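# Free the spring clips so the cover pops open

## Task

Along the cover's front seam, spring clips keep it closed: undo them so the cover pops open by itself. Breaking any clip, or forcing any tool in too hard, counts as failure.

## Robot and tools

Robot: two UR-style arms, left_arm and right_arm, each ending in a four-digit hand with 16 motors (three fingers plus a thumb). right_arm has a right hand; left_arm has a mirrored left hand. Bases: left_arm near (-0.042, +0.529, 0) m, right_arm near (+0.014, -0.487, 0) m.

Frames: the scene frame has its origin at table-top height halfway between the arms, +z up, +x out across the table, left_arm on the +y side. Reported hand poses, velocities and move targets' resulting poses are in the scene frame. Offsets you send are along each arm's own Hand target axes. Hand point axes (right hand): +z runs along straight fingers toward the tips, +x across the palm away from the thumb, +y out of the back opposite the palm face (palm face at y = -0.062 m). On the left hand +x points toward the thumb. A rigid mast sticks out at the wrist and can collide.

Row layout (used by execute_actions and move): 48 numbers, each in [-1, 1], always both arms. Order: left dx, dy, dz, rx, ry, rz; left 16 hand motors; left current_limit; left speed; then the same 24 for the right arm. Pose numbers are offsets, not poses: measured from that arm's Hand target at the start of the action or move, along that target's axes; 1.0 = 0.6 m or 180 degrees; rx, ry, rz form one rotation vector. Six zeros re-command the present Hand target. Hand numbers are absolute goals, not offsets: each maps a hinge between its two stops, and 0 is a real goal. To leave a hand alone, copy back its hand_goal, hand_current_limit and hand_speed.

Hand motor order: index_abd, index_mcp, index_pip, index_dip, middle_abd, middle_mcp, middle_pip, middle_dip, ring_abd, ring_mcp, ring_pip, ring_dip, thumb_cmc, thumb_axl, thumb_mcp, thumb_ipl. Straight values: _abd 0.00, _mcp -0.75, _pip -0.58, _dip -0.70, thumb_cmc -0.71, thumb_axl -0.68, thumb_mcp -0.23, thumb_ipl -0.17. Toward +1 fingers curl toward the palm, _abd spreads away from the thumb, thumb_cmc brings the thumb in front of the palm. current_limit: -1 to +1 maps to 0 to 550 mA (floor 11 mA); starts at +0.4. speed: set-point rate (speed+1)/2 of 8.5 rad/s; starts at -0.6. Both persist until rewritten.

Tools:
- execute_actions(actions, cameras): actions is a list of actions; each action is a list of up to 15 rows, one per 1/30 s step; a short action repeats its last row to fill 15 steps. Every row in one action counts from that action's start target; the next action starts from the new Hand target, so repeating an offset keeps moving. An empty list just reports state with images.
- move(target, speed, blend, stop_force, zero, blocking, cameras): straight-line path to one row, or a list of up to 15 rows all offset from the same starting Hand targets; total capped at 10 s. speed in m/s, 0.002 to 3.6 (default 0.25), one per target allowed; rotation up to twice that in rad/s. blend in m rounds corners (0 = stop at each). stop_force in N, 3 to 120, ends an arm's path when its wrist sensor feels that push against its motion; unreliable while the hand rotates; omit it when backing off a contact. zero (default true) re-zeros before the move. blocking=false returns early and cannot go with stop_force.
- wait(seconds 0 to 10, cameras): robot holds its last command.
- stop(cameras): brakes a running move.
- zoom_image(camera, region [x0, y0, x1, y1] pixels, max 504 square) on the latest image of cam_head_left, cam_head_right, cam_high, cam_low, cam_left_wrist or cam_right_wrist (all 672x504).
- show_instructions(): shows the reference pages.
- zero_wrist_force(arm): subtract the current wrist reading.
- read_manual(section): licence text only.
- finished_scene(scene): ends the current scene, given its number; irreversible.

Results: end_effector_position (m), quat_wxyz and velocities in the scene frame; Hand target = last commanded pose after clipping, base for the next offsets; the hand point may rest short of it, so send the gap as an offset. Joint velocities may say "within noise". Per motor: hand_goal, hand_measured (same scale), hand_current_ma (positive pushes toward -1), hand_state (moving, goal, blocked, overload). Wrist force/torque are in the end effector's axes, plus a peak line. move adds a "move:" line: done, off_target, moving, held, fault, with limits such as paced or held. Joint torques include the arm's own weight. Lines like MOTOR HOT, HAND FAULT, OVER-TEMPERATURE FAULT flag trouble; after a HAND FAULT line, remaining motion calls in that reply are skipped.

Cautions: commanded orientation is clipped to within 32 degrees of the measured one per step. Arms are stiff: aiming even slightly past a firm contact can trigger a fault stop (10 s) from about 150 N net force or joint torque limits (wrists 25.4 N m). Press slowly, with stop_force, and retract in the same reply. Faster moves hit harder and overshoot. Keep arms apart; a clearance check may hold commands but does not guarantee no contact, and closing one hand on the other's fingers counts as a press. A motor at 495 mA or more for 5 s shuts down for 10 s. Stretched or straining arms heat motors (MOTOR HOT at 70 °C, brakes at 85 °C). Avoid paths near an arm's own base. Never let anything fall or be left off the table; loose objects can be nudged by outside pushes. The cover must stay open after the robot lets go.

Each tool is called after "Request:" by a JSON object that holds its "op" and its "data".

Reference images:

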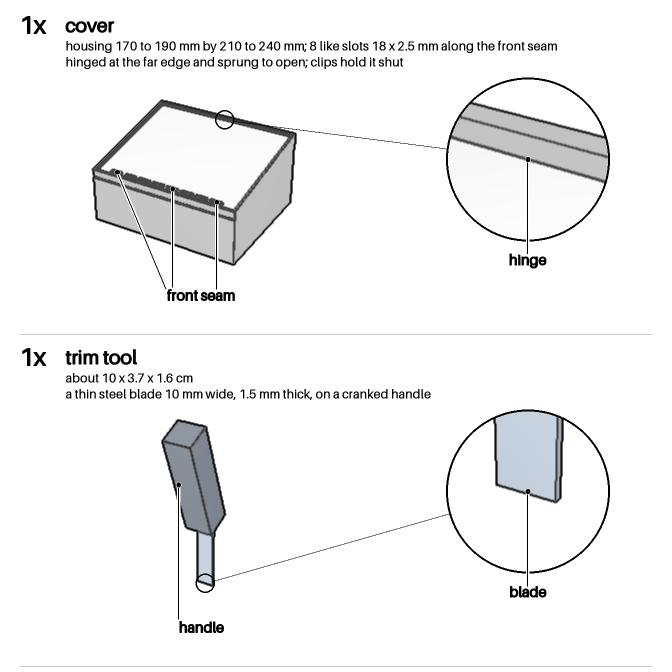

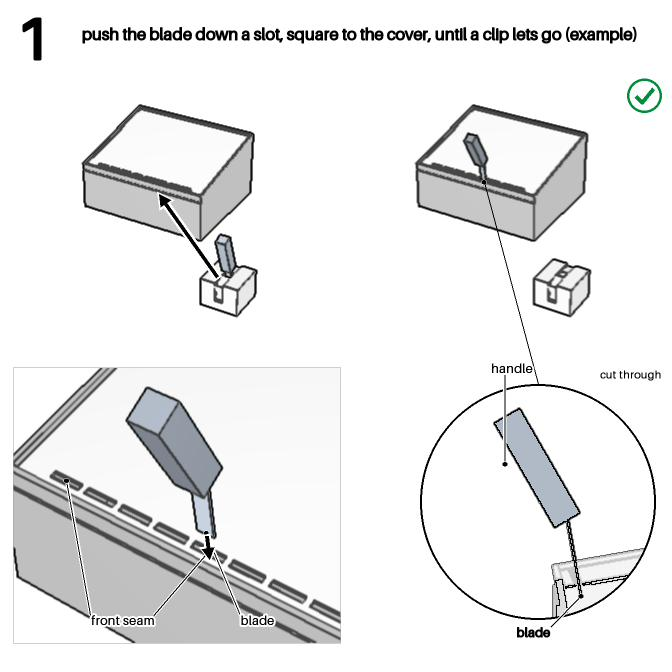

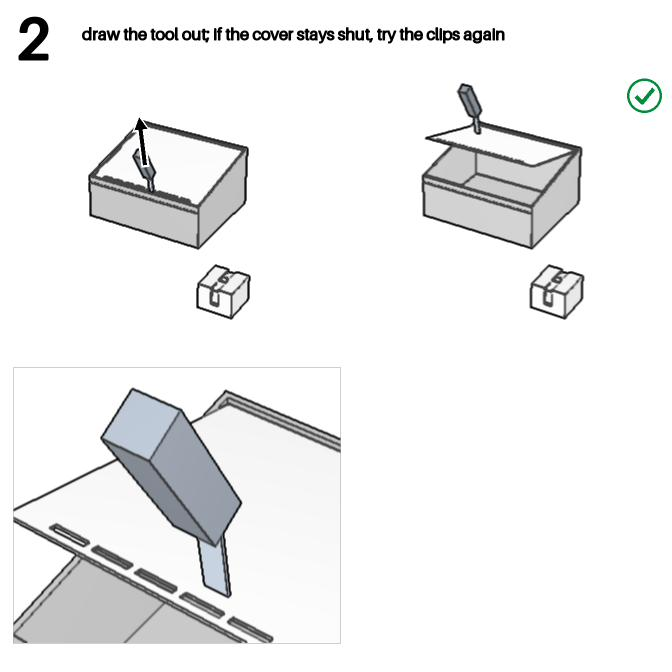

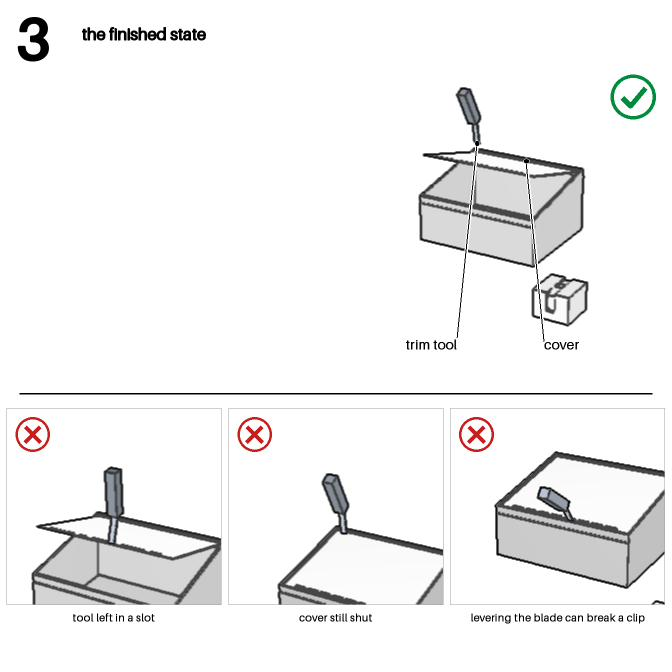

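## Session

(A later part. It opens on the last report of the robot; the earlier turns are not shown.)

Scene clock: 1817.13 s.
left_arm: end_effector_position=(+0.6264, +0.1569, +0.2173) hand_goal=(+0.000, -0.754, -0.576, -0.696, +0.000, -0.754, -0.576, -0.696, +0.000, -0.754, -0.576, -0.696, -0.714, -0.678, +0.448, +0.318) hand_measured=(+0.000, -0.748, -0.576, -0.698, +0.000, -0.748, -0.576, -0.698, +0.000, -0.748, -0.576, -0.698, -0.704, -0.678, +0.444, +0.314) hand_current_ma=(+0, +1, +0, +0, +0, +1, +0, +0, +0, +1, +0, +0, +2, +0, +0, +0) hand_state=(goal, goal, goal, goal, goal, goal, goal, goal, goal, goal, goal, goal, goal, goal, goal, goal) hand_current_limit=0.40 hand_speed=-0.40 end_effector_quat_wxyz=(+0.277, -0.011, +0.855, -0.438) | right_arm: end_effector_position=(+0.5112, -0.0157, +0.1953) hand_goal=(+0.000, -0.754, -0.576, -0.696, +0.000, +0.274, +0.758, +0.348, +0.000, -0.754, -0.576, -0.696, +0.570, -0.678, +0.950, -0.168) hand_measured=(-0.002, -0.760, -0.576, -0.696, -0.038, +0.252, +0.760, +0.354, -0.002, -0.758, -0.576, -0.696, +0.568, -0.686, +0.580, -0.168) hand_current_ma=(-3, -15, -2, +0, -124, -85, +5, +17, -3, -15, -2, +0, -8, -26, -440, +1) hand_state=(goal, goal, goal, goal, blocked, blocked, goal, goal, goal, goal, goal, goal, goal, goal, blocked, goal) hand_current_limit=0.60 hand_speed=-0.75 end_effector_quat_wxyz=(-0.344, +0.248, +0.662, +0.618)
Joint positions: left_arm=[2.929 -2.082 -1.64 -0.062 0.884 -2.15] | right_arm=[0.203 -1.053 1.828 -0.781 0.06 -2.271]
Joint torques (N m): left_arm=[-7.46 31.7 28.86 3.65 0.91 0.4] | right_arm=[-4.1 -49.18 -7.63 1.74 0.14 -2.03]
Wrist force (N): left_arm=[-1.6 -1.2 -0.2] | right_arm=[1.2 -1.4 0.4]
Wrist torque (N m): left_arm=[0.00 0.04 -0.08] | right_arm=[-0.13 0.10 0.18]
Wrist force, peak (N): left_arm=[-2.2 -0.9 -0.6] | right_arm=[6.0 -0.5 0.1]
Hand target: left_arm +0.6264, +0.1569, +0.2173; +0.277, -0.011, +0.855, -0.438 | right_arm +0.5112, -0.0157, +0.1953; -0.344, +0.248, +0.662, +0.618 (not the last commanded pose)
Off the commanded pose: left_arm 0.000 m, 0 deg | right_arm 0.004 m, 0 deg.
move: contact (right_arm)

Request:
{"op": "move", "data": {"target": [0,0,0,0,0,0,0,-0.754,-0.576,-0.696,0,-0.754,-0.576,-0.696,0,-0.754,-0.576,-0.696,-0.714,-0.678,0.449,0.319,0.4,-0.4,-0.0031,-0.0012,0,0,0,0,0,-0.754,-0.576,-0.696,0,0.274,0.759,0.348,0,-0.754,-0.576,-0.696,0.571,-0.678,0.95,-0.168,0.6,-0.75], "speed": 0.006, "stop_force": 15}}

Request:
{"op": "move", "data": {"target": [0,0,0,0,0,0,0,-0.754,-0.576,-0.696,0,-0.754,-0.576,-0.696,0,-0.754,-0.576,-0.696,-0.714,-0.678,0.449,0.319,0.4,-0.4,-0.0016,-0.0006,0,0,0,0,0,-0.754,-0.576,-0.696,0,0.274,0.759,0.348,0,-0.754,-0.576,-0.696,0.571,-0.678,0.95,-0.168,0.6,-0.75], "speed": 0.006, "stop_force": 15}}

Request:
{"op": "move", "data": {"target": [0,0,0,0,0,0,0,-0.754,-0.576,-0.696,0,-0.754,-0.576,-0.696,0,-0.754,-0.576,-0.696,-0.714,-0.678,0.449,0.319,0.4,-0.4,-0.0016,-0.0006,0,0,0,0,0,-0.754,-0.576,-0.696,0,0.274,0.759,0.348,0,-0.754,-0.576,-0.696,0.571,-0.678,0.95,-0.168,0.6,-0.75], "speed": 0.006, "stop_force": 15}}

Scene clock: 1829.20 s.
left_arm: end_effector_position=(+0.6264, +0.1569, +0.2173) hand_goal=(+0.000, -0.754, -0.576, -0.696, +0.000, -0.754, -0.576, -0.696, +0.000, -0.754, -0.576, -0.696, -0.714, -0.678, +0.448, +0.318) hand_measured=(+0.000, -0.748, -0.576, -0.698, +0.000, -0.748, -0.576, -0.698, +0.000, -0.748, -0.576, -0.698, -0.704, -0.678, +0.444, +0.314) hand_current_ma=(+0, +1, +0, +0, +0, +1, +0, +0, +0, +1, +0, +0, +2, +0, +0, +0) hand_state=(goal, goal, goal, goal, goal, goal, goal, goal, goal, goal, goal, goal, goal, goal, goal, goal) hand_current_limit=0.40 hand_speed=-0.40 end_effector_quat_wxyz=(+0.277, -0.011, +0.855, -0.438) | right_arm: end_effector_position=(+0.5119, -0.0156, +0.1934) hand_goal=(+0.000, -0.754, -0.576, -0.696, +0.000, +0.274, +0.758, +0.348, +0.000, -0.754, -0.576, -0.696, +0.570, -0.678, +0.950, -0.168) hand_measured=(-0.002, -0.760, -0.576, -0.696, -0.038, +0.252, +0.760, +0.354, -0.002, -0.758, -0.576, -0.696, +0.570, -0.682, +0.580, -0.168) hand_current_ma=(-3, -15, -2, +0, -124, -85, +8, +17, -3, -15, -2, +0, +0, -16, -440, +1) hand_state=(goal, goal, goal, goal, blocked, blocked, goal, goal, goal, goal, goal, goal, goal, goal, blocked, goal) hand_current_limit=0.60 hand_speed=-0.75 end_effector_quat_wxyz=(-0.344, +0.248, +0.662, +0.618)
Joint positions: left_arm=[2.929 -2.082 -1.64 -0.062 0.884 -2.15] | right_arm=[0.203 -1.048 1.827 -0.784 0.06 -2.271]
Joint torques (N m): left_arm=[-7.14 31.82 28.6 3.84 0.83 0.46] | right_arm=[-10.18 -46.04 -11.01 -2.23 -1.56 2.25]
Wrist force (N): left_arm=[-1.6 -1.2 -0.3] | right_arm=[2.4 0.2 0.4]
Wrist torque (N m): left_arm=[0.00 0.04 -0.08] | right_arm=[0.03 0.01 0.14]
Wrist force, peak (N): left_arm=[-2.0 -1.3 -0.4] | right_arm=[12.3 2.1 -0.6]
Hand target: left_arm +0.6264, +0.1569, +0.2173; +0.277, -0.011, +0.855, -0.438 | right_arm +0.5118, -0.0156, +0.1934; -0.344, +0.248, +0.662, +0.618
Off the commanded pose: left_arm 0.000 m, 0 deg | right_arm 0.000 m, 0 deg.
move: done

Scene clock: 1830.27 s.
left_arm: end_effector_position=(+0.6264, +0.1569, +0.2173) hand_goal=(+0.000, -0.754, -0.576, -0.696, +0.000, -0.754, -0.576, -0.696, +0.000, -0.754, -0.576, -0.696, -0.714, -0.678, +0.448, +0.318) hand_measured=(+0.000, -0.748, -0.576, -0.698, +0.000, -0.748, -0.576, -0.698, +0.000, -0.748, -0.576, -0.698, -0.704, -0.678, +0.444, +0.314) hand_current_ma=(+0, +1, +0, +0, +0, +1, +0, +0, +0, +1, +0, +0, +2, +0, +0, +0) hand_state=(goal, goal, goal, goal, goal, goal, goal, goal, goal, goal, goal, goal, goal, goal, goal, goal) hand_current_limit=0.40 hand_speed=-0.40 end_effector_quat_wxyz=(+0.277, -0.011, +0.855, -0.438) | right_arm: end_effector_position=(+0.5122, -0.0155, +0.1924) hand_goal=(+0.000, -0.754, -0.576, -0.696, +0.000, +0.274, +0.758, +0.348, +0.000, -0.754, -0.576, -0.696, +0.570, -0.678, +0.950, -0.168) hand_measured=(-0.002, -0.760, -0.576, -0.696, -0.038, +0.252, +0.760, +0.354, -0.002, -0.758, -0.576, -0.696, +0.570, -0.682, +0.580, -0.168) hand_current_ma=(-3, -15, -2, +0, -124, -85, +8, +17, -3, -15, -2, +0, +0, -16, -440, +1) hand_state=(goal, goal, goal, goal, blocked, blocked, goal, goal, goal, goal, goal, goal, goal, goal, blocked, goal) hand_current_limit=0.60 hand_speed=-0.75 end_effector_quat_wxyz=(-0.344, +0.248, +0.662, +0.618)
Joint positions: left_arm=[2.929 -2.082 -1.64 -0.062 0.884 -2.15] | right_arm=[0.203 -1.046 1.827 -0.786 0.06 -2.271]
Joint torques (N m): left_arm=[-7.64 31.93 28.77 3.73 0.87 0.41] | right_arm=[-9.34 -34.19 -19.97 -2.36 -1.51 1.08]
Wrist force (N): left_arm=[-1.4 -1.1 -0.3] | right_arm=[2.9 1.0 0.2]
Wrist torque (N m): left_arm=[0.02 0.01 -0.08] | right_arm=[0.08 -0.03 0.13]
Wrist force, peak (N): left_arm=[-1.8 -1.4 -0.4] | right_arm=[3.1 1.6 0.2]
Hand target: left_arm +0.6264, +0.1569, +0.2173; +0.277, -0.011, +0.855, -0.438 | right_arm +0.5122, -0.0155, +0.1924; -0.344, +0.248, +0.662, +0.618
Off the commanded pose: left_arm 0.000 m, 0 deg | right_arm 0.000 m, 0 deg.
move: done

Scene clock: 1831.33 s.
left_arm: end_effector_position=(+0.6264, +0.1569, +0.2173) hand_goal=(+0.000, -0.754, -0.576, -0.696, +0.000, -0.754, -0.576, -0.696, +0.000, -0.754, -0.576, -0.696, -0.714, -0.678, +0.448, +0.318) hand_measured=(+0.000, -0.748, -0.576, -0.698, +0.000, -0.748, -0.576, -0.698, +0.000, -0.748, -0.576, -0.698, -0.704, -0.678, +0.444, +0.314) hand_current_ma=(+0, +1, +0, +0, +0, +1, +0, +0, +0, +1, +0, +0, +2, +0, +0, +0) hand_state=(goal, goal, goal, goal, goal, goal, goal, goal, goal, goal, goal, goal, goal, goal, goal, goal) hand_current_limit=0.40 hand_speed=-0.40 end_effector_quat_wxyz=(+0.277, -0.011, +0.855, -0.438) | right_arm: end_effector_position=(+0.5125, -0.0155, +0.1915) hand_goal=(+0.000, -0.754, -0.576, -0.696, +0.000, +0.274, +0.758, +0.348, +0.000, -0.754, -0.576, -0.696, +0.570, -0.678, +0.950, -0.168) hand_measured=(-0.002, -0.760, -0.576, -0.696, -0.038, +0.252, +0.760, +0.354, -0.002, -0.758, -0.576, -0.696, +0.570, -0.682, +0.580, -0.168) hand_current_ma=(-3, -15, -2, +0, -124, -85, +8, +17, -3, -15, -2, +0, +0, -16, -440, +1) hand_state=(goal, goal, goal, goal, blocked, blocked, goal, goal, goal, goal, goal, goal, goal, goal, blocked, goal) hand_current_limit=0.60 hand_speed=-0.75 end_effector_quat_wxyz=(-0.344, +0.248, +0.662, +0.618)
Joint positions: left_arm=[2.929 -2.082 -1.64 -0.062 0.884 -2.15] | right_arm=[0.202 -1.044 1.827 -0.788 0.06 -2.271]
Joint torques (N m): left_arm=[-7.26 31.6 28.69 3.72 0.84 0.41] | right_arm=[-9.48 -35.71 -17.44 -2.55 -1.65 0.58]
Wrist force (N): left_arm=[-1.5 -1.6 -0.5] | right_arm=[3.0 1.1 0.0]
Wrist torque (N m): left_arm=[-0.02 0.01 -0.07] | right_arm=[0.07 0.00 0.11]
Wrist force, peak (N): left_arm=[-1.8 -1.5 -0.5] | right_arm=[3.3 1.3 0.3]
Hand target: left_arm +0.6264, +0.1569, +0.2173; +0.277, -0.011, +0.855, -0.438 | right_arm +0.5125, -0.0155, +0.1915; -0.344, +0.248, +0.662, +0.618
Off the commanded pose: left_arm 0.000 m, 0 deg | right_arm 0.000 m, 0 deg.
move: done

Request:
{"op": "move", "data": {"target": [[0,0,0,0,0,0,0,-0.754,-0.576,-0.696,0,-0.754,-0.576,-0.696,0,-0.754,-0.576,-0.696,-0.714,-0.678,0.449,0.319,0.4,-0.4,0.0218,0.0084,0,0,0,0,0,-0.754,-0.576,-0.696,0,0.274,0.759,0.348,0,-0.754,-0.576,-0.696,0.571,-0.678,0.95,-0.168,0.6,-0.75],[0,0,0,0,0,0,0,-0.754,-0.576,-0.696,0,-0.754,-0.576,-0.696,0,-0.754,-0.576,-0.696,-0.714,-0.678,0.449,0.319,0.4,-0.4,0.0218,0.0084,-0.0357,0,0,0,0,-0.754,-0.576,-0.696,0,0.274,0.759,0.348,0,-0.754,-0.576,-0.696,0.571,-0.678,0.95,-0.168,0.6,-0.75]], "speed": 0.03}}

Request:
{"op": "move", "data": {"target": [0,0,0,0,0,0,0,-0.754,-0.576,-0.696,0,-0.754,-0.576,-0.696,0,-0.754,-0.576,-0.696,-0.714,-0.678,0.449,0.319,0.4,-0.4,-0.0203,-0.0078,0,0,0,0,0,-0.754,-0.576,-0.696,0,0.274,0.759,0.348,0,-0.754,-0.576,-0.696,0.571,-0.678,0.95,-0.168,0.6,-0.75], "speed": 0.008, "stop_force": 6}}

Scene clock: 1851.53 s.
left_arm: end_effector_position=(+0.6264, +0.1569, +0.2173) hand_goal=(+0.000, -0.754, -0.576, -0.696, +0.000, -0.754, -0.576, -0.696, +0.000, -0.754, -0.576, -0.696, -0.714, -0.678, +0.448, +0.318) hand_measured=(+0.000, -0.748, -0.576, -0.698, +0.000, -0.748, -0.576, -0.698, +0.000, -0.748, -0.576, -0.698, -0.704, -0.678, +0.444, +0.314) hand_current_ma=(+0, +1, +0, +0, +0, +1, +0, +0, +0, +1, +0, +0, +2, +0, +0, +0) hand_state=(goal, goal, goal, goal, goal, goal, goal, goal, goal, goal, goal, goal, goal, goal, goal, goal) hand_current_limit=0.40 hand_speed=-0.40 end_effector_quat_wxyz=(+0.277, -0.011, +0.855, -0.438) | right_arm: end_effector_position=(+0.5111, -0.0375, +0.2047) hand_goal=(+0.000, -0.754, -0.576, -0.696, +0.000, +0.274, +0.758, +0.348, +0.000, -0.754, -0.576, -0.696, +0.570, -0.678, +0.950, -0.168) hand_measured=(-0.002, -0.760, -0.576, -0.696, -0.038, +0.252, +0.762, +0.354, -0.002, -0.758, -0.576, -0.696, +0.568, -0.684, +0.580, -0.168) hand_current_ma=(-3, -15, -2, +0, -124, -82, +8, +17, -3, -15, -2, +0, -7, -23, -440, +1) hand_state=(goal, goal, goal, goal, blocked, blocked, goal, goal, goal, goal, goal, goal, goal, goal, blocked, goal) hand_current_limit=0.60 hand_speed=-0.75 end_effector_quat_wxyz=(-0.344, +0.248, +0.662, +0.618) end_effector_velocity=(+0.000, +0.002, +0.000) end_effector_angular_velocity=(+0.000, +0.004, -0.001)
Joint positions: left_arm=[2.929 -2.082 -1.64 -0.062 0.884 -2.15] | right_arm=[0.159 -1.086 1.853 -0.772 0.016 -2.271]
Joint velocities: left_arm=[within noise] | right_arm=[0.004 0 0 -0.005 0.005 0.008]
Joint torques (N m): left_arm=[-7.74 31.86 28.42 3.67 0.89 0.49] | right_arm=[5.35 -45.79 -13.07 -2.57 1.44 1.87]
Wrist force (N): left_arm=[-1.5 -1.2 -0.1] | right_arm=[-0.2 -1.4 0.3]
Wrist torque (N m): left_arm=[-0.02 0.03 -0.08] | right_arm=[-0.14 0.15 -0.04]
Wrist force, peak (N): left_arm=[-1.9 -1.3 -0.6] | right_arm=[3.4 1.6 0.1]
Hand target: left_arm +0.6264, +0.1569, +0.2173; +0.277, -0.011, +0.855, -0.438 | right_arm +0.5111, -0.0374, +0.2047; -0.344, +0.248, +0.662, +0.618
Off the commanded pose: left_arm 0.000 m, 0 deg | right_arm 0.000 m, 0 deg.
move: done

Scene clock: 1854.17 s.
left_arm: end_effector_position=(+0.6264, +0.1569, +0.2173) hand_goal=(+0.000, -0.754, -0.576, -0.696, +0.000, -0.754, -0.576, -0.696, +0.000, -0.754, -0.576, -0.696, -0.714, -0.678, +0.448, +0.318) hand_measured=(+0.000, -0.748, -0.576, -0.698, +0.000, -0.748, -0.576, -0.698, +0.000, -0.748, -0.576, -0.698, -0.704, -0.678, +0.444, +0.314) hand_current_ma=(+0, +1, +0, +0, +0, +1, +0, +0, +0, +1, +0, +0, +2, +0, +0, +0) hand_state=(goal, goal, goal, goal, goal, goal, goal, goal, goal, goal, goal, goal, goal, goal, goal, goal) hand_current_limit=0.40 hand_speed=-0.40 end_effector_quat_wxyz=(+0.277, -0.011, +0.855, -0.438) | right_arm: end_effector_position=(+0.5154, -0.0367, +0.1924) hand_goal=(+0.000, -0.754, -0.576, -0.696, +0.000, +0.274, +0.758, +0.348, +0.000, -0.754, -0.576, -0.696, +0.570, -0.678, +0.950, -0.168) hand_measured=(-0.002, -0.760, -0.576, -0.696, -0.038, +0.252, +0.762, +0.354, -0.002, -0.758, -0.576, -0.696, +0.568, -0.684, +0.580, -0.168) hand_current_ma=(-3, -15, -2, +0, -124, -82, +8, +17, -3, -15, -2, +0, -7, -23, -440, +1) hand_state=(goal, goal, goal, goal, blocked, blocked, goal, goal, goal, goal, goal, goal, goal, goal, blocked, goal) hand_current_limit=0.60 hand_speed=-0.75 end_effector_quat_wxyz=(-0.344, +0.248, +0.662, +0.618) end_effector_velocity=(+0.000, +0.000, +0.001) end_effector_angular_velocity=(+0.001, -0.004, -0.001)
Joint positions: left_arm=[2.929 -2.082 -1.64 -0.062 0.884 -2.15] | right_arm=[0.159 -1.058 1.848 -0.799 0.016 -2.268]
Joint velocities: left_arm=[within noise] | right_arm=[0.001 -0.003 0.001 -0.005 0.002 0.003]
Joint torques (N m): left_arm=[-7.59 31.5 28.37 3.72 0.8 0.56] | right_arm=[-8.58 -49.02 -7.98 -2.33 -1.36 2.01]
Wrist force (N): left_arm=[-1.2 -1.1 -0.7] | right_arm=[-0.2 -1.0 0.1]
Wrist torque (N m): left_arm=[0.06 -0.03 -0.06] | right_arm=[-0.11 0.15 -0.05]
Wrist force, peak (N): left_arm=[-1.6 -1.7 -0.8] | right_arm=[-0.1 -1.7 0.1]
Hand target: left_arm +0.6264, +0.1569, +0.2173; +0.277, -0.011, +0.855, -0.438 | right_arm +0.5154, -0.0367, +0.1924; -0.344, +0.248, +0.662, +0.618
Off the commanded pose: left_arm 0.000 m, 0 deg | right_arm 0.000 m, 0 deg.
move: done

Request:
{"op": "wait", "data": {"seconds": 0.1, "cameras": ["cam_left_wrist", "cam_head_left"]}}

Request:
{"op": "zoom_image", "data": {"camera": "cam_left_wrist", "region": [100, 120, 280, 255]}}

Scene clock: 1862.27 s.
left_arm: end_effector_position=(+0.6264, +0.1569, +0.2173) hand_goal=(+0.000, -0.754, -0.576, -0.696, +0.000, -0.754, -0.576, -0.696, +0.000, -0.754, -0.576, -0.696, -0.714, -0.678, +0.448, +0.318) hand_measured=(+0.000, -0.748, -0.576, -0.698, +0.000, -0.748, -0.576, -0.698, +0.000, -0.748, -0.576, -0.698, -0.704, -0.678, +0.444, +0.314) hand_current_ma=(+0, +1, +0, +0, +0, +1, +0, +0, +0, +1, +0, +0, +2, +0, +0, +0) hand_state=(goal, goal, goal, goal, goal, goal, goal, goal, goal, goal, goal, goal, goal, goal, goal, goal) hand_current_limit=0.40 hand_speed=-0.40 end_effector_quat_wxyz=(+0.277, -0.011, +0.855, -0.438) | right_arm: end_effector_position=(+0.5154, -0.0367, +0.1924) hand_goal=(+0.000, -0.754, -0.576, -0.696, +0.000, +0.274, +0.758, +0.348, +0.000, -0.754, -0.576, -0.696, +0.570, -0.678, +0.950, -0.168) hand_measured=(-0.002, -0.760, -0.576, -0.696, -0.038, +0.252, +0.762, +0.354, -0.002, -0.758, -0.576, -0.696, +0.568, -0.684, +0.580, -0.168) hand_current_ma=(-3, -15, -2, +0, -124, -82, +8, +17, -3, -15, -2, +0, -7, -23, -440, +1) hand_state=(goal, goal, goal, goal, blocked, blocked, goal, goal, goal, goal, goal, goal, goal, goal, blocked, goal) hand_current_limit=0.60 hand_speed=-0.75 end_effector_quat_wxyz=(-0.344, +0.248, +0.662, +0.618)
Joint positions: left_arm=[2.929 -2.082 -1.64 -0.062 0.884 -2.15] | right_arm=[0.159 -1.058 1.848 -0.799 0.016 -2.267]
Joint torques (N m): left_arm=[-7 31.76 28.2 3.72 0.85 0.69] | right_arm=[-7.75 -43.4 -18.86 1.76 -0.26 -1.89]
Wrist force (N): left_arm=[-1.6 -1.1 -0.3] | right_arm=[-0.5 -0.9 0.1]
Wrist torque (N m): left_arm=[0.02 0.05 -0.09] | right_arm=[-0.09 0.19 -0.07]
Wrist force, peak (N): left_arm=[-1.9 -1.4 0.0] | right_arm=[-0.7 -1.5 0.2]
Hand target: left_arm +0.6264, +0.1569, +0.2173; +0.277, -0.011, +0.855, -0.438 | right_arm +0.5154, -0.0367, +0.1924; -0.344, +0.248, +0.662, +0.618
Off the commanded pose: left_arm 0.000 m, 0 deg | right_arm 0.000 m, 0 deg.
wait: 0.10 s; at rest from the start
camera_calibration:
cam_left_wrist: T_world_to_cam=[[0.571656, -0.162768, 0.804187, -0.539562], [-0.801052, 0.101381, 0.589947, 0.304938], [-0.177554, -0.981442, -0.0724304, 0.399279], [0, 0, 0, 1]] pos_world=[0.623609, 0.273131, 0.282932]
Images, in order (width x height): cam_head_left 672x504, cam_left_wrist 672x504.

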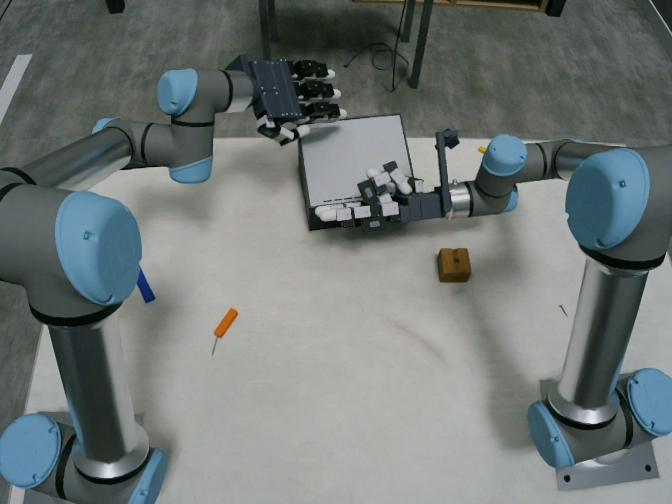

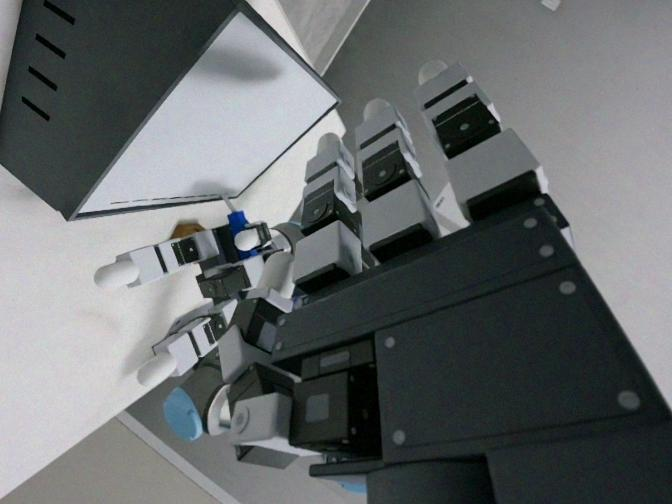

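Scaled by 2.800 from the camera's 672x504 image, which has a finer 960x720 frame.

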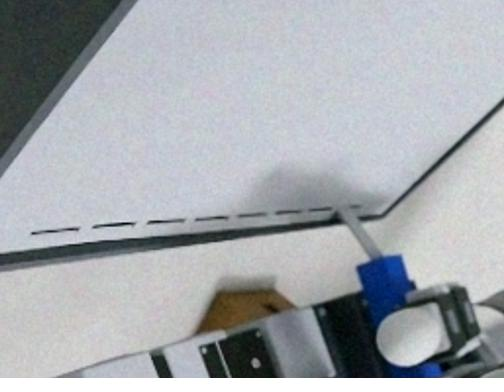

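Request:
{"op": "move", "data": {"target": [[0,0,0,0,0,0,0,-0.754,-0.576,-0.696,0,-0.754,-0.576,-0.696,0,-0.754,-0.576,-0.696,-0.714,-0.678,0.449,0.319,0.4,-0.4,0.0218,0.0084,0,0,0,0,0,-0.754,-0.576,-0.696,0,0.274,0.759,0.348,0,-0.754,-0.576,-0.696,0.571,-0.678,0.95,-0.168,0.6,-0.75],[0,0,0,0,0,0,0,-0.754,-0.576,-0.696,0,-0.754,-0.576,-0.696,0,-0.754,-0.576,-0.696,-0.714,-0.678,0.449,0.319,0.4,-0.4,0.0218,0.0084,0.1785,0,0,0,0,-0.754,-0.576,-0.696,0,0.274,0.759,0.348,0,-0.754,-0.576,-0.696,0.571,-0.678,0.95,-0.168,0.6,-0.75]], "speed": 0.06}}

Request:
{"op": "move", "data": {"target": [0,0,0,0,0,0,0,-0.754,-0.576,-0.696,0,-0.754,-0.576,-0.696,0,-0.754,-0.576,-0.696,-0.714,-0.678,0.449,0.319,0.4,-0.4,-0.0218,-0.0084,0,0,0,0,0,-0.754,-0.576,-0.696,0,0.274,0.759,0.348,0,-0.754,-0.576,-0.696,0.571,-0.678,0.95,-0.168,0.6,-0.75], "speed": 0.008, "stop_force": 6}}

Scene clock: 1878.77 s.
left_arm: end_effector_position=(+0.6264, +0.1569, +0.2173) hand_goal=(+0.000, -0.754, -0.576, -0.696, +0.000, -0.754, -0.576, -0.696, +0.000, -0.754, -0.576, -0.696, -0.714, -0.678, +0.448, +0.318) hand_measured=(+0.000, -0.748, -0.576, -0.698, +0.000, -0.748, -0.576, -0.698, +0.000, -0.748, -0.576, -0.698, -0.704, -0.678, +0.444, +0.314) hand_current_ma=(+0, +1, +0, +0, +0, +1, +0, +0, +0, +1, +0, +0, +2, +0, +0, +0) hand_state=(goal, goal, goal, goal, goal, goal, goal, goal, goal, goal, goal, goal, goal, goal, goal, goal) hand_current_limit=0.40 hand_speed=-0.40 end_effector_quat_wxyz=(+0.277, -0.011, +0.855, -0.438) | right_arm: end_effector_position=(+0.4949, +0.0686, +0.2055) hand_goal=(+0.000, -0.754, -0.576, -0.696, +0.000, +0.274, +0.758, +0.348, +0.000, -0.754, -0.576, -0.696, +0.570, -0.678, +0.950, -0.168) hand_measured=(-0.002, -0.760, -0.576, -0.696, -0.038, +0.252, +0.762, +0.354, -0.002, -0.758, -0.576, -0.696, +0.568, -0.684, +0.580, -0.168) hand_current_ma=(-3, -15, -2, +0, -124, -81, +8, +17, -3, -15, -2, +0, -7, -23, -440, +1) hand_state=(goal, goal, goal, goal, blocked, blocked, goal, goal, goal, goal, goal, goal, goal, goal, blocked, goal) hand_current_limit=0.60 hand_speed=-0.75 end_effector_quat_wxyz=(-0.344, +0.248, +0.662, +0.618)
Joint positions: left_arm=[2.929 -2.082 -1.64 -0.062 0.884 -2.15] | right_arm=[0.371 -1.013 1.724 -0.711 0.229 -2.275]
Joint torques (N m): left_arm=[-6.97 32.02 28.37 3.61 0.89 0.72] | right_arm=[-6.91 -55.21 -9.12 -0.34 -1.69 -2.11]
Wrist force (N): left_arm=[-1.4 -1.3 -0.3] | right_arm=[-0.4 -1.5 0.1]
Wrist torque (N m): left_arm=[-0.01 0.01 -0.06] | right_arm=[-0.22 0.18 0.05]
Wrist force, peak (N): left_arm=[-1.9 -1.4 -0.4] | right_arm=[0.2 -1.8 -0.3]
Hand target: left_arm +0.6264, +0.1569, +0.2173; +0.277, -0.011, +0.855, -0.438 | right_arm +0.4949, +0.0685, +0.2056; -0.344, +0.248, +0.662, +0.618
Off the commanded pose: left_arm 0.000 m, 0 deg | right_arm 0.000 m, 0 deg.
move: done

Scene clock: 1881.60 s.
left_arm: end_effector_position=(+0.6264, +0.1569, +0.2173) hand_goal=(+0.000, -0.754, -0.576, -0.696, +0.000, -0.754, -0.576, -0.696, +0.000, -0.754, -0.576, -0.696, -0.714, -0.678, +0.448, +0.318) hand_measured=(+0.000, -0.748, -0.576, -0.698, +0.000, -0.748, -0.576, -0.698, +0.000, -0.748, -0.576, -0.698, -0.704, -0.678, +0.444, +0.314) hand_current_ma=(+0, +1, +0, +0, +0, +1, +0, +0, +0, +1, +0, +0, +2, +0, +0, +0) hand_state=(goal, goal, goal, goal, goal, goal, goal, goal, goal, goal, goal, goal, goal, goal, goal, goal) hand_current_limit=0.40 hand_speed=-0.40 end_effector_quat_wxyz=(+0.277, -0.011, +0.855, -0.438) | right_arm: end_effector_position=(+0.4995, +0.0692, +0.1924) hand_goal=(+0.000, -0.754, -0.576, -0.696, +0.000, +0.274, +0.758, +0.348, +0.000, -0.754, -0.576, -0.696, +0.570, -0.678, +0.950, -0.168) hand_measured=(-0.002, -0.760, -0.576, -0.696, -0.038, +0.254, +0.762, +0.354, -0.002, -0.758, -0.576, -0.696, +0.570, -0.684, +0.580, -0.168) hand_current_ma=(-3, -15, -2, +0, -124, -77, +8, +17, -3, -15, -2, +0, -1, -25, -440, +1) hand_state=(goal, goal, goal, goal, blocked, blocked, goal, goal, goal, goal, goal, goal, goal, goal, blocked, goal) hand_current_limit=0.60 hand_speed=-0.75 end_effector_quat_wxyz=(-0.344, +0.248, +0.662, +0.618)
Joint positions: left_arm=[2.929 -2.082 -1.64 -0.062 0.884 -2.15] | right_arm=[0.369 -0.985 1.718 -0.734 0.227 -2.275]
Joint torques (N m): left_arm=[-7.18 31.67 28.96 3.64 0.84 0.71] | right_arm=[-3.03 -52.21 -7.9 2.41 -1.69 2.3]
Wrist force (N): left_arm=[-1.6 -1.3 -0.2] | right_arm=[-1.3 4.4 0.1]
Wrist torque (N m): left_arm=[-0.02 0.04 -0.09] | right_arm=[0.26 0.21 -0.35]
Wrist force, peak (N): left_arm=[-2.1 -1.2 -0.5] | right_arm=[-0.1 5.8 0.2]
Hand target: left_arm +0.6264, +0.1569, +0.2173; +0.277, -0.011, +0.855, -0.438 | right_arm +0.4995, +0.0692, +0.1924; -0.344, +0.248, +0.662, +0.618
Off the commanded pose: left_arm 0.000 m, 0 deg | right_arm 0.000 m, 0 deg.
move: done

Request:
{"op": "move", "data": {"target": [[0,0,0,0,0,0,0,-0.754,-0.576,-0.696,0,-0.754,-0.576,-0.696,0,-0.754,-0.576,-0.696,-0.714,-0.678,0.449,0.319,0.4,-0.4,0.0218,0.0084,0,0,0,0,0,-0.754,-0.576,-0.696,0,0.274,0.759,0.348,0,-0.754,-0.576,-0.696,0.571,-0.678,0.95,-0.168,0.6,-0.75],[0,0,0,0,0,0,0,-0.754,-0.576,-0.696,0,-0.754,-0.576,-0.696,0,-0.754,-0.576,-0.696,-0.714,-0.678,0.449,0.319,0.4,-0.4,0.0214,0.0095,0.0357,0,0,0,0,-0.754,-0.576,-0.696,0,0.274,0.759,0.348,0,-0.754,-0.576,-0.696,0.571,-0.678,0.95,-0.168,0.6,-0.75]], "speed": 0.04}}

Request:
{"op": "move", "data": {"target": [0,0,0,0,0,0,0,-0.754,-0.576,-0.696,0,-0.754,-0.576,-0.696,0,-0.754,-0.576,-0.696,-0.714,-0.678,0.449,0.319,0.4,-0.4,-0.0218,-0.0084,0,0,0,0,0,-0.754,-0.576,-0.696,0,0.274,0.759,0.348,0,-0.754,-0.576,-0.696,0.571,-0.678,0.95,-0.168,0.6,-0.75], "speed": 0.008, "stop_force": 6}}

Scene clock: 1897.33 s.
left_arm: end_effector_position=(+0.6264, +0.1569, +0.2173) hand_goal=(+0.000, -0.754, -0.576, -0.696, +0.000, -0.754, -0.576, -0.696, +0.000, -0.754, -0.576, -0.696, -0.714, -0.678, +0.448, +0.318) hand_measured=(+0.000, -0.748, -0.576, -0.698, +0.000, -0.748, -0.576, -0.698, +0.000, -0.748, -0.576, -0.698, -0.704, -0.678, +0.444, +0.314) hand_current_ma=(+0, +1, +0, +0, +0, +1, +0, +0, +0, +1, +0, +0, +2, +0, +0, +0) hand_state=(goal, goal, goal, goal, goal, goal, goal, goal, goal, goal, goal, goal, goal, goal, goal, goal) hand_current_limit=0.40 hand_speed=-0.40 end_effector_quat_wxyz=(+0.277, -0.011, +0.855, -0.438) | right_arm: end_effector_position=(+0.4923, +0.0899, +0.2058) hand_goal=(+0.000, -0.754, -0.576, -0.696, +0.000, +0.274, +0.758, +0.348, +0.000, -0.754, -0.576, -0.696, +0.570, -0.678, +0.950, -0.168) hand_measured=(-0.002, -0.760, -0.576, -0.696, -0.034, +0.254, +0.762, +0.354, -0.002, -0.758, -0.576, -0.696, +0.566, -0.686, +0.580, -0.168) hand_current_ma=(-3, -15, -2, +0, -108, -77, +8, +17, -3, -15, -2, +0, -9, -33, -440, +1) hand_state=(goal, goal, goal, goal, blocked, blocked, goal, goal, goal, goal, goal, goal, goal, goal, blocked, goal) hand_current_limit=0.60 hand_speed=-0.75 end_effector_quat_wxyz=(-0.344, +0.248, +0.662, +0.618) end_effector_velocity=(-0.001, -0.001, -0.001) end_effector_angular_velocity=(-0.001, +0.002, +0.003)
Joint positions: left_arm=[2.929 -2.082 -1.64 -0.062 0.884 -2.15] | right_arm=[0.41 -0.993 1.688 -0.695 0.268 -2.275]
Joint velocities: left_arm=[within noise] | right_arm=[-0.002 -0.001 0.004 0 -0.005 -0.001]
Joint torques (N m): left_arm=[-7.24 31.47 28.1 3.64 0.85 0.79] | right_arm=[-8.89 -54.89 -10 -0.91 -1.45 -2.22]
Wrist force (N): left_arm=[-2.0 -1.0 -0.7] | right_arm=[-0.2 -1.1 0.3]
Wrist torque (N m): left_arm=[0.07 0.08 -0.12] | right_arm=[-0.16 0.16 0.07]
Wrist force, peak (N): left_arm=[-2.0 -1.2 -0.6] | right_arm=[-0.5 5.4 0.5]
Hand target: left_arm +0.6264, +0.1569, +0.2173; +0.277, -0.011, +0.855, -0.438 | right_arm +0.4923, +0.0898, +0.2059; -0.344, +0.248, +0.662, +0.618
Off the commanded pose: left_arm 0.000 m, 0 deg | right_arm 0.000 m, 0 deg.
move: done

Scene clock: 1899.67 s.
left_arm: end_effector_position=(+0.6264, +0.1569, +0.2173) hand_goal=(+0.000, -0.754, -0.576, -0.696, +0.000, -0.754, -0.576, -0.696, +0.000, -0.754, -0.576, -0.696, -0.714, -0.678, +0.448, +0.318) hand_measured=(+0.000, -0.748, -0.576, -0.698, +0.000, -0.748, -0.576, -0.698, +0.000, -0.748, -0.576, -0.698, -0.704, -0.678, +0.444, +0.314) hand_current_ma=(+0, +1, +0, +0, +0, +1, +0, +0, +0, +1, +0, +0, +2, +0, +0, +0) hand_state=(goal, goal, goal, goal, goal, goal, goal, goal, goal, goal, goal, goal, goal, goal, goal, goal) hand_current_limit=0.40 hand_speed=-0.40 end_effector_quat_wxyz=(+0.277, -0.011, +0.855, -0.438) | right_arm: end_effector_position=(+0.4960, +0.0903, +0.1955) hand_goal=(+0.000, -0.754, -0.576, -0.696, +0.000, +0.274, +0.758, +0.348, +0.000, -0.754, -0.576, -0.696, +0.570, -0.678, +0.950, -0.168) hand_measured=(-0.002, -0.760, -0.576, -0.696, -0.034, +0.254, +0.762, +0.354, -0.002, -0.758, -0.576, -0.696, +0.566, -0.686, +0.580, -0.168) hand_current_ma=(-3, -15, -2, +0, -108, -77, +8, +17, -3, -15, -2, +0, -9, -33, -440, +1) hand_state=(goal, goal, goal, goal, blocked, blocked, goal, goal, goal, goal, goal, goal, goal, goal, blocked, goal) hand_current_limit=0.60 hand_speed=-0.75 end_effector_quat_wxyz=(-0.344, +0.248, +0.662, +0.618)
Joint positions: left_arm=[2.929 -2.082 -1.64 -0.062 0.884 -2.15] | right_arm=[0.408 -0.972 1.684 -0.713 0.266 -2.275]
Joint torques (N m): left_arm=[-7.09 31.98 28.76 3.69 0.8 0.83] | right_arm=[0.97 -53.78 -7.03 1.47 1.16 0.59]
Wrist force (N): left_arm=[-1.4 -1.3 -0.3] | right_arm=[1.9 0.0 1.0]
Wrist torque (N m): left_arm=[0.00 0.02 -0.07] | right_arm=[-0.10 0.08 0.16]
Wrist force, peak (N): left_arm=[-2.1 -1.2 -0.3] | right_arm=[6.1 1.1 0.3]
Hand target: left_arm +0.6264, +0.1569, +0.2173; +0.277, -0.011, +0.855, -0.438 | right_arm +0.4959, +0.0903, +0.1955; -0.344, +0.248, +0.662, +0.618 (not the last commanded pose)
Off the commanded pose: left_arm 0.000 m, 0 deg | right_arm 0.003 m, 0 deg.
move: contact (right_arm)

Request:
{"op": "move", "data": {"target": [0,0,0,0,0,0,0,-0.754,-0.576,-0.696,0,-0.754,-0.576,-0.696,0,-0.754,-0.576,-0.696,-0.714,-0.678,0.449,0.319,0.4,-0.4,-0.0062,-0.0024,0,0,0,0,0,-0.754,-0.576,-0.696,0,0.274,0.759,0.348,0,-0.754,-0.576,-0.696,0.571,-0.678,0.95,-0.168,0.6,-0.75], "speed": 0.006, "stop_force": 18}}

Scene clock: 1905.53 s.
left_arm: end_effector_position=(+0.6264, +0.1569, +0.2173) hand_goal=(+0.000, -0.754, -0.576, -0.696, +0.000, -0.754, -0.576, -0.696, +0.000, -0.754, -0.576, -0.696, -0.714, -0.678, +0.448, +0.318) hand_measured=(+0.000, -0.748, -0.576, -0.698, +0.000, -0.748, -0.576, -0.698, +0.000, -0.748, -0.576, -0.698, -0.704, -0.678, +0.444, +0.314) hand_current_ma=(+0, +1, +0, +0, +0, +1, +0, +0, +0, +1, +0, +0, +2, +0, +0, +0) hand_state=(goal, goal, goal, goal, goal, goal, goal, goal, goal, goal, goal, goal, goal, goal, goal, goal) hand_current_limit=0.40 hand_speed=-0.40 end_effector_quat_wxyz=(+0.277, -0.011, +0.855, -0.438) | right_arm: end_effector_position=(+0.4973, +0.0905, +0.1917) hand_goal=(+0.000, -0.754, -0.576, -0.696, +0.000, +0.274, +0.758, +0.348, +0.000, -0.754, -0.576, -0.696, +0.570, -0.678, +0.950, -0.168) hand_measured=(-0.002, -0.760, -0.576, -0.696, -0.034, +0.254, +0.762, +0.354, -0.002, -0.758, -0.576, -0.696, +0.570, -0.684, +0.580, -0.168) hand_current_ma=(-3, -15, -2, +0, -108, -77, +8, +17, -3, -15, -2, +0, -1, -25, -440, +1) hand_state=(goal, goal, goal, goal, blocked, blocked, goal, goal, goal, goal, goal, goal, goal, goal, blocked, goal) hand_current_limit=0.60 hand_speed=-0.75 end_effector_quat_wxyz=(-0.344, +0.248, +0.662, +0.618)
Joint positions: left_arm=[2.929 -2.082 -1.64 -0.062 0.884 -2.15] | right_arm=[0.408 -0.964 1.682 -0.719 0.265 -2.275]
Joint torques (N m): left_arm=[-7.25 31.82 28.57 3.62 0.91 0.8] | right_arm=[-7.79 -49.35 -18.28 0.65 -1.44 -0.95]
Wrist force (N): left_arm=[-1.5 -0.7 -0.7] | right_arm=[2.2 2.2 0.5]
Wrist torque (N m): left_arm=[0.10 0.01 -0.09] | right_arm=[0.12 0.01 0.06]
Wrist force, peak (N): left_arm=[-1.8 -1.6 -0.4] | right_arm=[10.6 3.6 0.1]
Hand target: left_arm +0.6264, +0.1569, +0.2173; +0.277, -0.011, +0.855, -0.438 | right_arm +0.4972, +0.0905, +0.1917; -0.344, +0.248, +0.662, +0.618
Off the commanded pose: left_arm 0.000 m, 0 deg | right_arm 0.000 m, 0 deg.
move: done

Request:
{"op": "move", "data": {"target": [[0,0,0,0,0,0,0,-0.754,-0.576,-0.696,0,-0.754,-0.576,-0.696,0,-0.754,-0.576,-0.696,-0.714,-0.678,0.449,0.319,0.4,-0.4,0.0218,0.0084,0,0,0,0,0,-0.754,-0.576,-0.696,0,0.274,0.759,0.348,0,-0.754,-0.576,-0.696,0.571,-0.678,0.95,-0.168,0.6,-0.75],[0,0,0,0,0,0,0,-0.754,-0.576,-0.696,0,-0.754,-0.576,-0.696,0,-0.754,-0.576,-0.696,-0.714,-0.678,0.449,0.319,0.4,-0.4,0.0217,0.0088,0.0357,0,0,0,0,-0.754,-0.576,-0.696,0,0.274,0.759,0.348,0,-0.754,-0.576,-0.696,0.571,-0.678,0.95,-0.168,0.6,-0.75]], "speed": 0.04}}

Request:
{"op": "move", "data": {"target": [0,0,0,0,0,0,0,-0.754,-0.576,-0.696,0,-0.754,-0.576,-0.696,0,-0.754,-0.576,-0.696,-0.714,-0.678,0.449,0.319,0.4,-0.4,-0.0218,-0.0084,0,0,0,0,0,-0.754,-0.576,-0.696,0,0.274,0.759,0.348,0,-0.754,-0.576,-0.696,0.571,-0.678,0.95,-0.168,0.6,-0.75], "speed": 0.008, "stop_force": 6, "cameras": ["cam_left_wrist"]}}

Request:
{"op": "zoom_image", "data": {"camera": "cam_left_wrist", "region": [50, 120, 250, 270]}}

Scene clock: 1918.07 s.
left_arm: end_effector_position=(+0.6264, +0.1569, +0.2173) hand_goal=(+0.000, -0.754, -0.576, -0.696, +0.000, -0.754, -0.576, -0.696, +0.000, -0.754, -0.576, -0.696, -0.714, -0.678, +0.448, +0.318) hand_measured=(+0.000, -0.748, -0.576, -0.698, +0.000, -0.748, -0.576, -0.698, +0.000, -0.748, -0.576, -0.698, -0.704, -0.678, +0.444, +0.314) hand_current_ma=(+0, +1, +0, +0, +0, +1, +0, +0, +0, +1, +0, +0, +2, +0, +0, +0) hand_state=(goal, goal, goal, goal, goal, goal, goal, goal, goal, goal, goal, goal, goal, goal, goal, goal) hand_current_limit=0.40 hand_speed=-0.40 end_effector_quat_wxyz=(+0.277, -0.011, +0.855, -0.438) | right_arm: end_effector_position=(+0.4897, +0.1111, +0.2049) hand_goal=(+0.000, -0.754, -0.576, -0.696, +0.000, +0.274, +0.758, +0.348, +0.000, -0.754, -0.576, -0.696, +0.570, -0.678, +0.950, -0.168) hand_measured=(-0.002, -0.760, -0.576, -0.696, -0.008, +0.264, +0.762, +0.352, -0.002, -0.758, -0.576, -0.696, +0.598, -0.700, +0.580, -0.168) hand_current_ma=(-3, -15, -2, +0, -22, -33, +8, +14, -3, -15, -2, +0, +104, -98, -440, +1) hand_state=(goal, goal, goal, goal, goal, goal, goal, goal, goal, goal, goal, goal, blocked, blocked, blocked, goal) hand_current_limit=0.60 hand_speed=-0.75 end_effector_quat_wxyz=(-0.344, +0.248, +0.662, +0.618)
Joint positions: left_arm=[2.929 -2.082 -1.64 -0.062 0.884 -2.15] | right_arm=[0.448 -0.971 1.65 -0.68 0.306 -2.275]
Joint torques (N m): left_arm=[-7.47 32.14 28.6 3.61 0.92 0.91] | right_arm=[-3.97 -51.91 -3.44 -0.23 -3.15 -1.56]
Wrist force (N): left_arm=[-1.5 -0.8 -0.2] | right_arm=[-2.7 7.1 -4.0]
Wrist torque (N m): left_arm=[0.05 0.04 -0.10] | right_arm=[0.90 0.03 -0.56]
Wrist force, peak (N): left_arm=[-1.8 -1.5 -0.5] | right_arm=[-2.1 8.5 -4.6]
Hand target: left_arm +0.6264, +0.1569, +0.2173; +0.277, -0.011, +0.855, -0.438 | right_arm +0.4897, +0.1111, +0.2051; -0.344, +0.248, +0.662, +0.618
Off the commanded pose: left_arm 0.000 m, 0 deg | right_arm 0.000 m, 0 deg.
move: done

Scene clock: 1920.33 s.
left_arm: end_effector_position=(+0.6264, +0.1569, +0.2173) hand_goal=(+0.000, -0.754, -0.576, -0.696, +0.000, -0.754, -0.576, -0.696, +0.000, -0.754, -0.576, -0.696, -0.714, -0.678, +0.448, +0.318) hand_measured=(+0.000, -0.748, -0.576, -0.698, +0.000, -0.748, -0.576, -0.698, +0.000, -0.748, -0.576, -0.698, -0.704, -0.678, +0.444, +0.314) hand_current_ma=(+0, +1, +0, +0, +0, +1, +0, +0, +0, +1, +0, +0, +2, +0, +0, +0) hand_state=(goal, goal, goal, goal, goal, goal, goal, goal, goal, goal, goal, goal, goal, goal, goal, goal) hand_current_limit=0.40 hand_speed=-0.40 end_effector_quat_wxyz=(+0.277, -0.011, +0.855, -0.438) | right_arm: end_effector_position=(+0.4930, +0.1116, +0.1955) hand_goal=(+0.000, -0.754, -0.576, -0.696, +0.000, +0.274, +0.758, +0.348, +0.000, -0.754, -0.576, -0.696, +0.570, -0.678, +0.950, -0.168) hand_measured=(-0.002, -0.760, -0.576, -0.696, -0.008, +0.264, +0.760, +0.352, -0.002, -0.758, -0.576, -0.696, +0.598, -0.696, +0.580, -0.168) hand_current_ma=(-3, -15, -2, +0, -20, -32, +7, +12, -3, -15, -2, +0, +106, -79, -440, +1) hand_state=(goal, goal, goal, goal, goal, goal, goal, goal, goal, goal, goal, goal, blocked, goal, blocked, goal) hand_current_limit=0.60 hand_speed=-0.75 end_effector_quat_wxyz=(-0.344, +0.248, +0.662, +0.618)
Joint positions: left_arm=[2.929 -2.082 -1.64 -0.062 0.884 -2.15] | right_arm=[0.446 -0.951 1.647 -0.696 0.304 -2.275]
Joint torques (N m): left_arm=[-7.03 31.39 28.71 3.72 0.95 1] | right_arm=[6.29 -52.95 -5.91 2.36 0.79 0.34]
Wrist force (N): left_arm=[-1.8 -1.1 -0.4] | right_arm=[-0.5 5.4 -1.7]
Wrist torque (N m): left_arm=[0.03 0.06 -0.10] | right_arm=[0.60 0.01 -0.26]
Wrist force, peak (N): left_arm=[-1.9 -1.4 -0.4] | right_arm=[-2.0 8.0 -3.8]
Hand target: left_arm +0.6264, +0.1569, +0.2173; +0.277, -0.011, +0.855, -0.438 | right_arm +0.4930, +0.1116, +0.1955; -0.344, +0.248, +0.662, +0.618 (not the last commanded pose)
Off the commanded pose: left_arm 0.000 m, 0 deg | right_arm 0.004 m, 0 deg.
move: contact (right_arm)
camera_calibration:
cam_left_wrist: T_world_to_cam=[[0.571656, -0.162768, 0.804187, -0.539562], [-0.801052, 0.101381, 0.589947, 0.304938], [-0.177554, -0.981442, -0.0724304, 0.399279], [0, 0, 0, 1]] pos_world=[0.623609, 0.273131, 0.282932]
Images, in order (width x height): cam_left_wrist 672x504.

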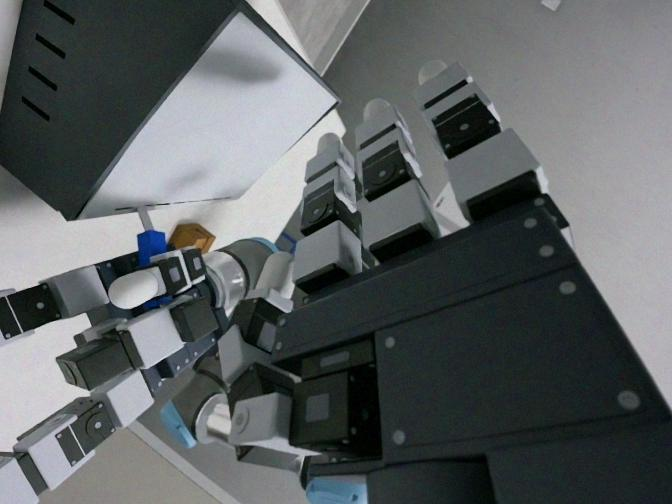

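Scaled by 2.520 from the camera's 672x504 image, which has a finer 960x720 frame.

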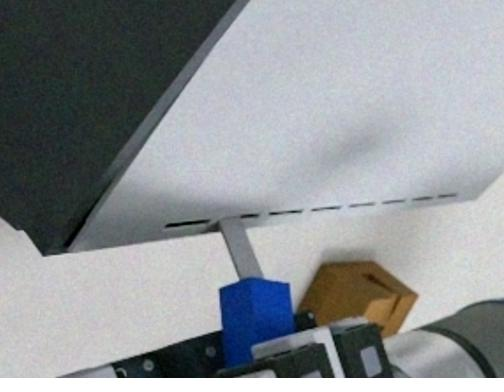

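Request:
{"op": "move", "data": {"target": [0,0,0,0,0,0,0,-0.754,-0.576,-0.696,0,-0.754,-0.576,-0.696,0,-0.754,-0.576,-0.696,-0.714,-0.678,0.449,0.319,0.4,-0.4,0,0,-0.0330,0,0,0,0,-0.754,-0.576,-0.696,0,0.274,0.759,0.348,0,-0.754,-0.576,-0.696,0.571,-0.678,0.95,-0.168,0.6,-0.75], "speed": 0.02, "cameras": ["cam_left_wrist","cam_right_wrist","cam_high"]}}

Request:
{"op": "zoom_image", "data": {"camera": "cam_left_wrist", "region": [50, 120, 250, 270]}}

Request:
{"op": "zoom_image", "data": {"camera": "cam_high", "region": [260, 180, 420, 340]}}

Scene clock: 1944.07 s.
left_arm: end_effector_position=(+0.6264, +0.1569, +0.2173) hand_goal=(+0.000, -0.754, -0.576, -0.696, +0.000, -0.754, -0.576, -0.696, +0.000, -0.754, -0.576, -0.696, -0.714, -0.678, +0.448, +0.318) hand_measured=(+0.000, -0.748, -0.576, -0.698, +0.000, -0.748, -0.576, -0.698, +0.000, -0.748, -0.576, -0.698, -0.704, -0.678, +0.444, +0.314) hand_current_ma=(+0, +1, +0, +0, +0, +1, +0, +0, +0, +1, +0, +0, +2, +0, +0, +0) hand_state=(goal, goal, goal, goal, goal, goal, goal, goal, goal, goal, goal, goal, goal, goal, goal, goal) hand_current_limit=0.40 hand_speed=-0.40 end_effector_quat_wxyz=(+0.277, -0.011, +0.855, -0.438) | right_arm: end_effector_position=(+0.4959, +0.0918, +0.1955) hand_goal=(+0.000, -0.754, -0.576, -0.696, +0.000, +0.274, +0.758, +0.348, +0.000, -0.754, -0.576, -0.696, +0.570, -0.678, +0.950, -0.168) hand_measured=(-0.002, -0.760, -0.576, -0.696, -0.018, +0.274, +0.752, +0.344, -0.002, -0.758, -0.576, -0.696, +0.570, -0.676, +0.666, -0.162) hand_current_ma=(-3, -15, -2, +0, -55, +2, -17, -13, -3, -15, -2, +0, -1, +5, -440, +24) hand_state=(goal, goal, goal, goal, goal, goal, goal, goal, goal, goal, goal, goal, goal, goal, blocked, goal) hand_current_limit=0.60 hand_speed=-0.75 end_effector_quat_wxyz=(-0.344, +0.248, +0.662, +0.618)
Joint positions: left_arm=[2.929 -2.082 -1.64 -0.062 0.884 -2.15] | right_arm=[0.411 -0.97 1.68 -0.712 0.269 -2.275]
Joint torques (N m): left_arm=[-6.75 31.92 28.36 3.54 0.82 1.08] | right_arm=[5.95 -40.45 -24.27 -2.33 1.81 1.98]
Wrist force (N): left_arm=[-1.6 -1.2 -0.3] | right_arm=[2.9 -1.7 2.0]
Wrist torque (N m): left_arm=[0.01 0.03 -0.09] | right_arm=[-0.34 0.11 0.33]
Wrist force, peak (N): left_arm=[-1.9 -1.3 -0.4] | right_arm=[8.0 5.6 2.3]
Hand target: left_arm +0.6264, +0.1569, +0.2173; +0.277, -0.011, +0.855, -0.438 | right_arm +0.4959, +0.0920, +0.1955; -0.344, +0.248, +0.662, +0.618
Off the commanded pose: left_arm 0.000 m, 0 deg | right_arm 0.000 m, 0 deg.
move: done
camera_calibration:
cam_left_wrist: T_world_to_cam=[[0.571656, -0.162768, 0.804187, -0.539562], [-0.801052, 0.101381, 0.589947, 0.304938], [-0.177554, -0.981442, -0.0724304, 0.399279], [0, 0, 0, 1]] pos_world=[0.623609, 0.273131, 0.282932]
cam_right_wrist: T_world_to_cam=[[0.980637, 0.154727, -0.120046, -0.447287], [0.028558, -0.719429, -0.693979, 0.149055], [-0.193742, 0.677113, -0.709917, 0.298075], [0, 0, 0, 1]] pos_world=[0.492119, -0.0253891, 0.261354]
Images, in order (width x height): cam_high 672x504, cam_left_wrist 672x504, cam_right_wrist 672x504.

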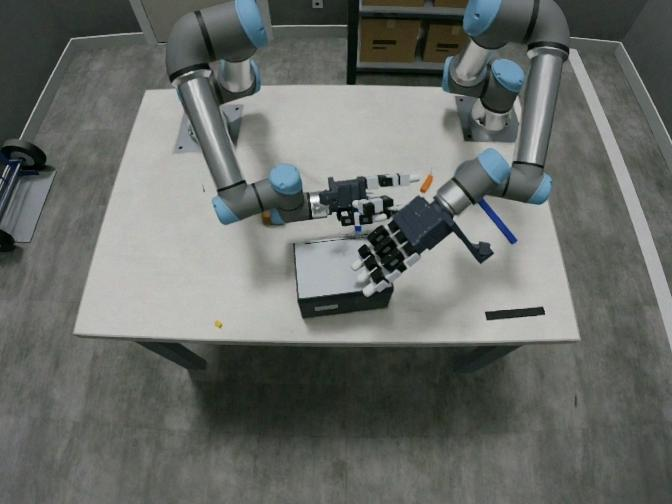

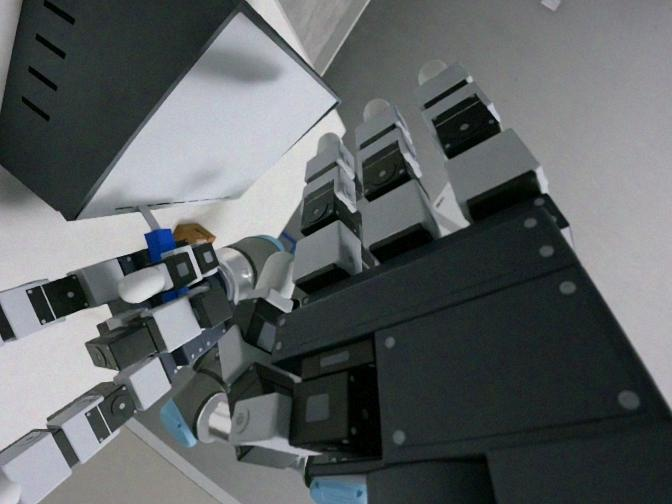

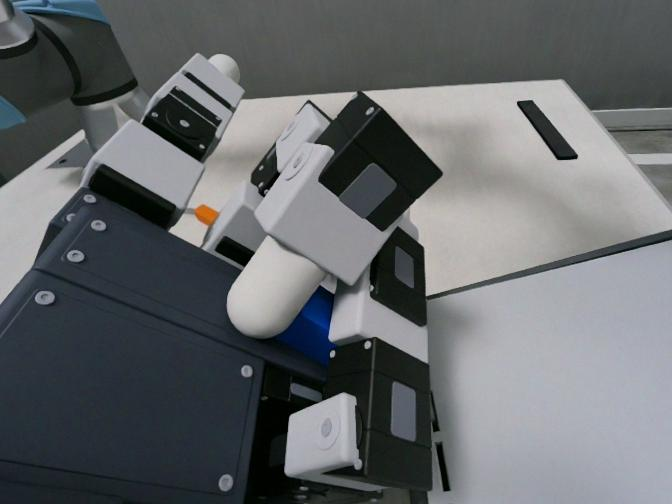

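Scaled by 2.520 from the camera's 672x504 image, which has a finer 960x720 frame.

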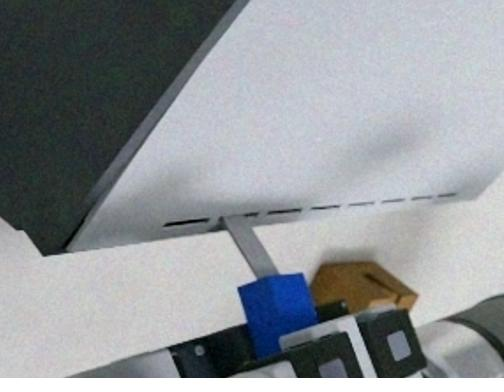

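Scaled by 3.150 from the camera's 672x504 image, which has a finer 960x720 frame.

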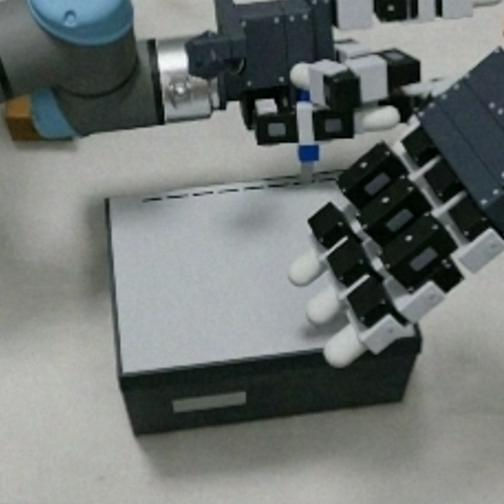

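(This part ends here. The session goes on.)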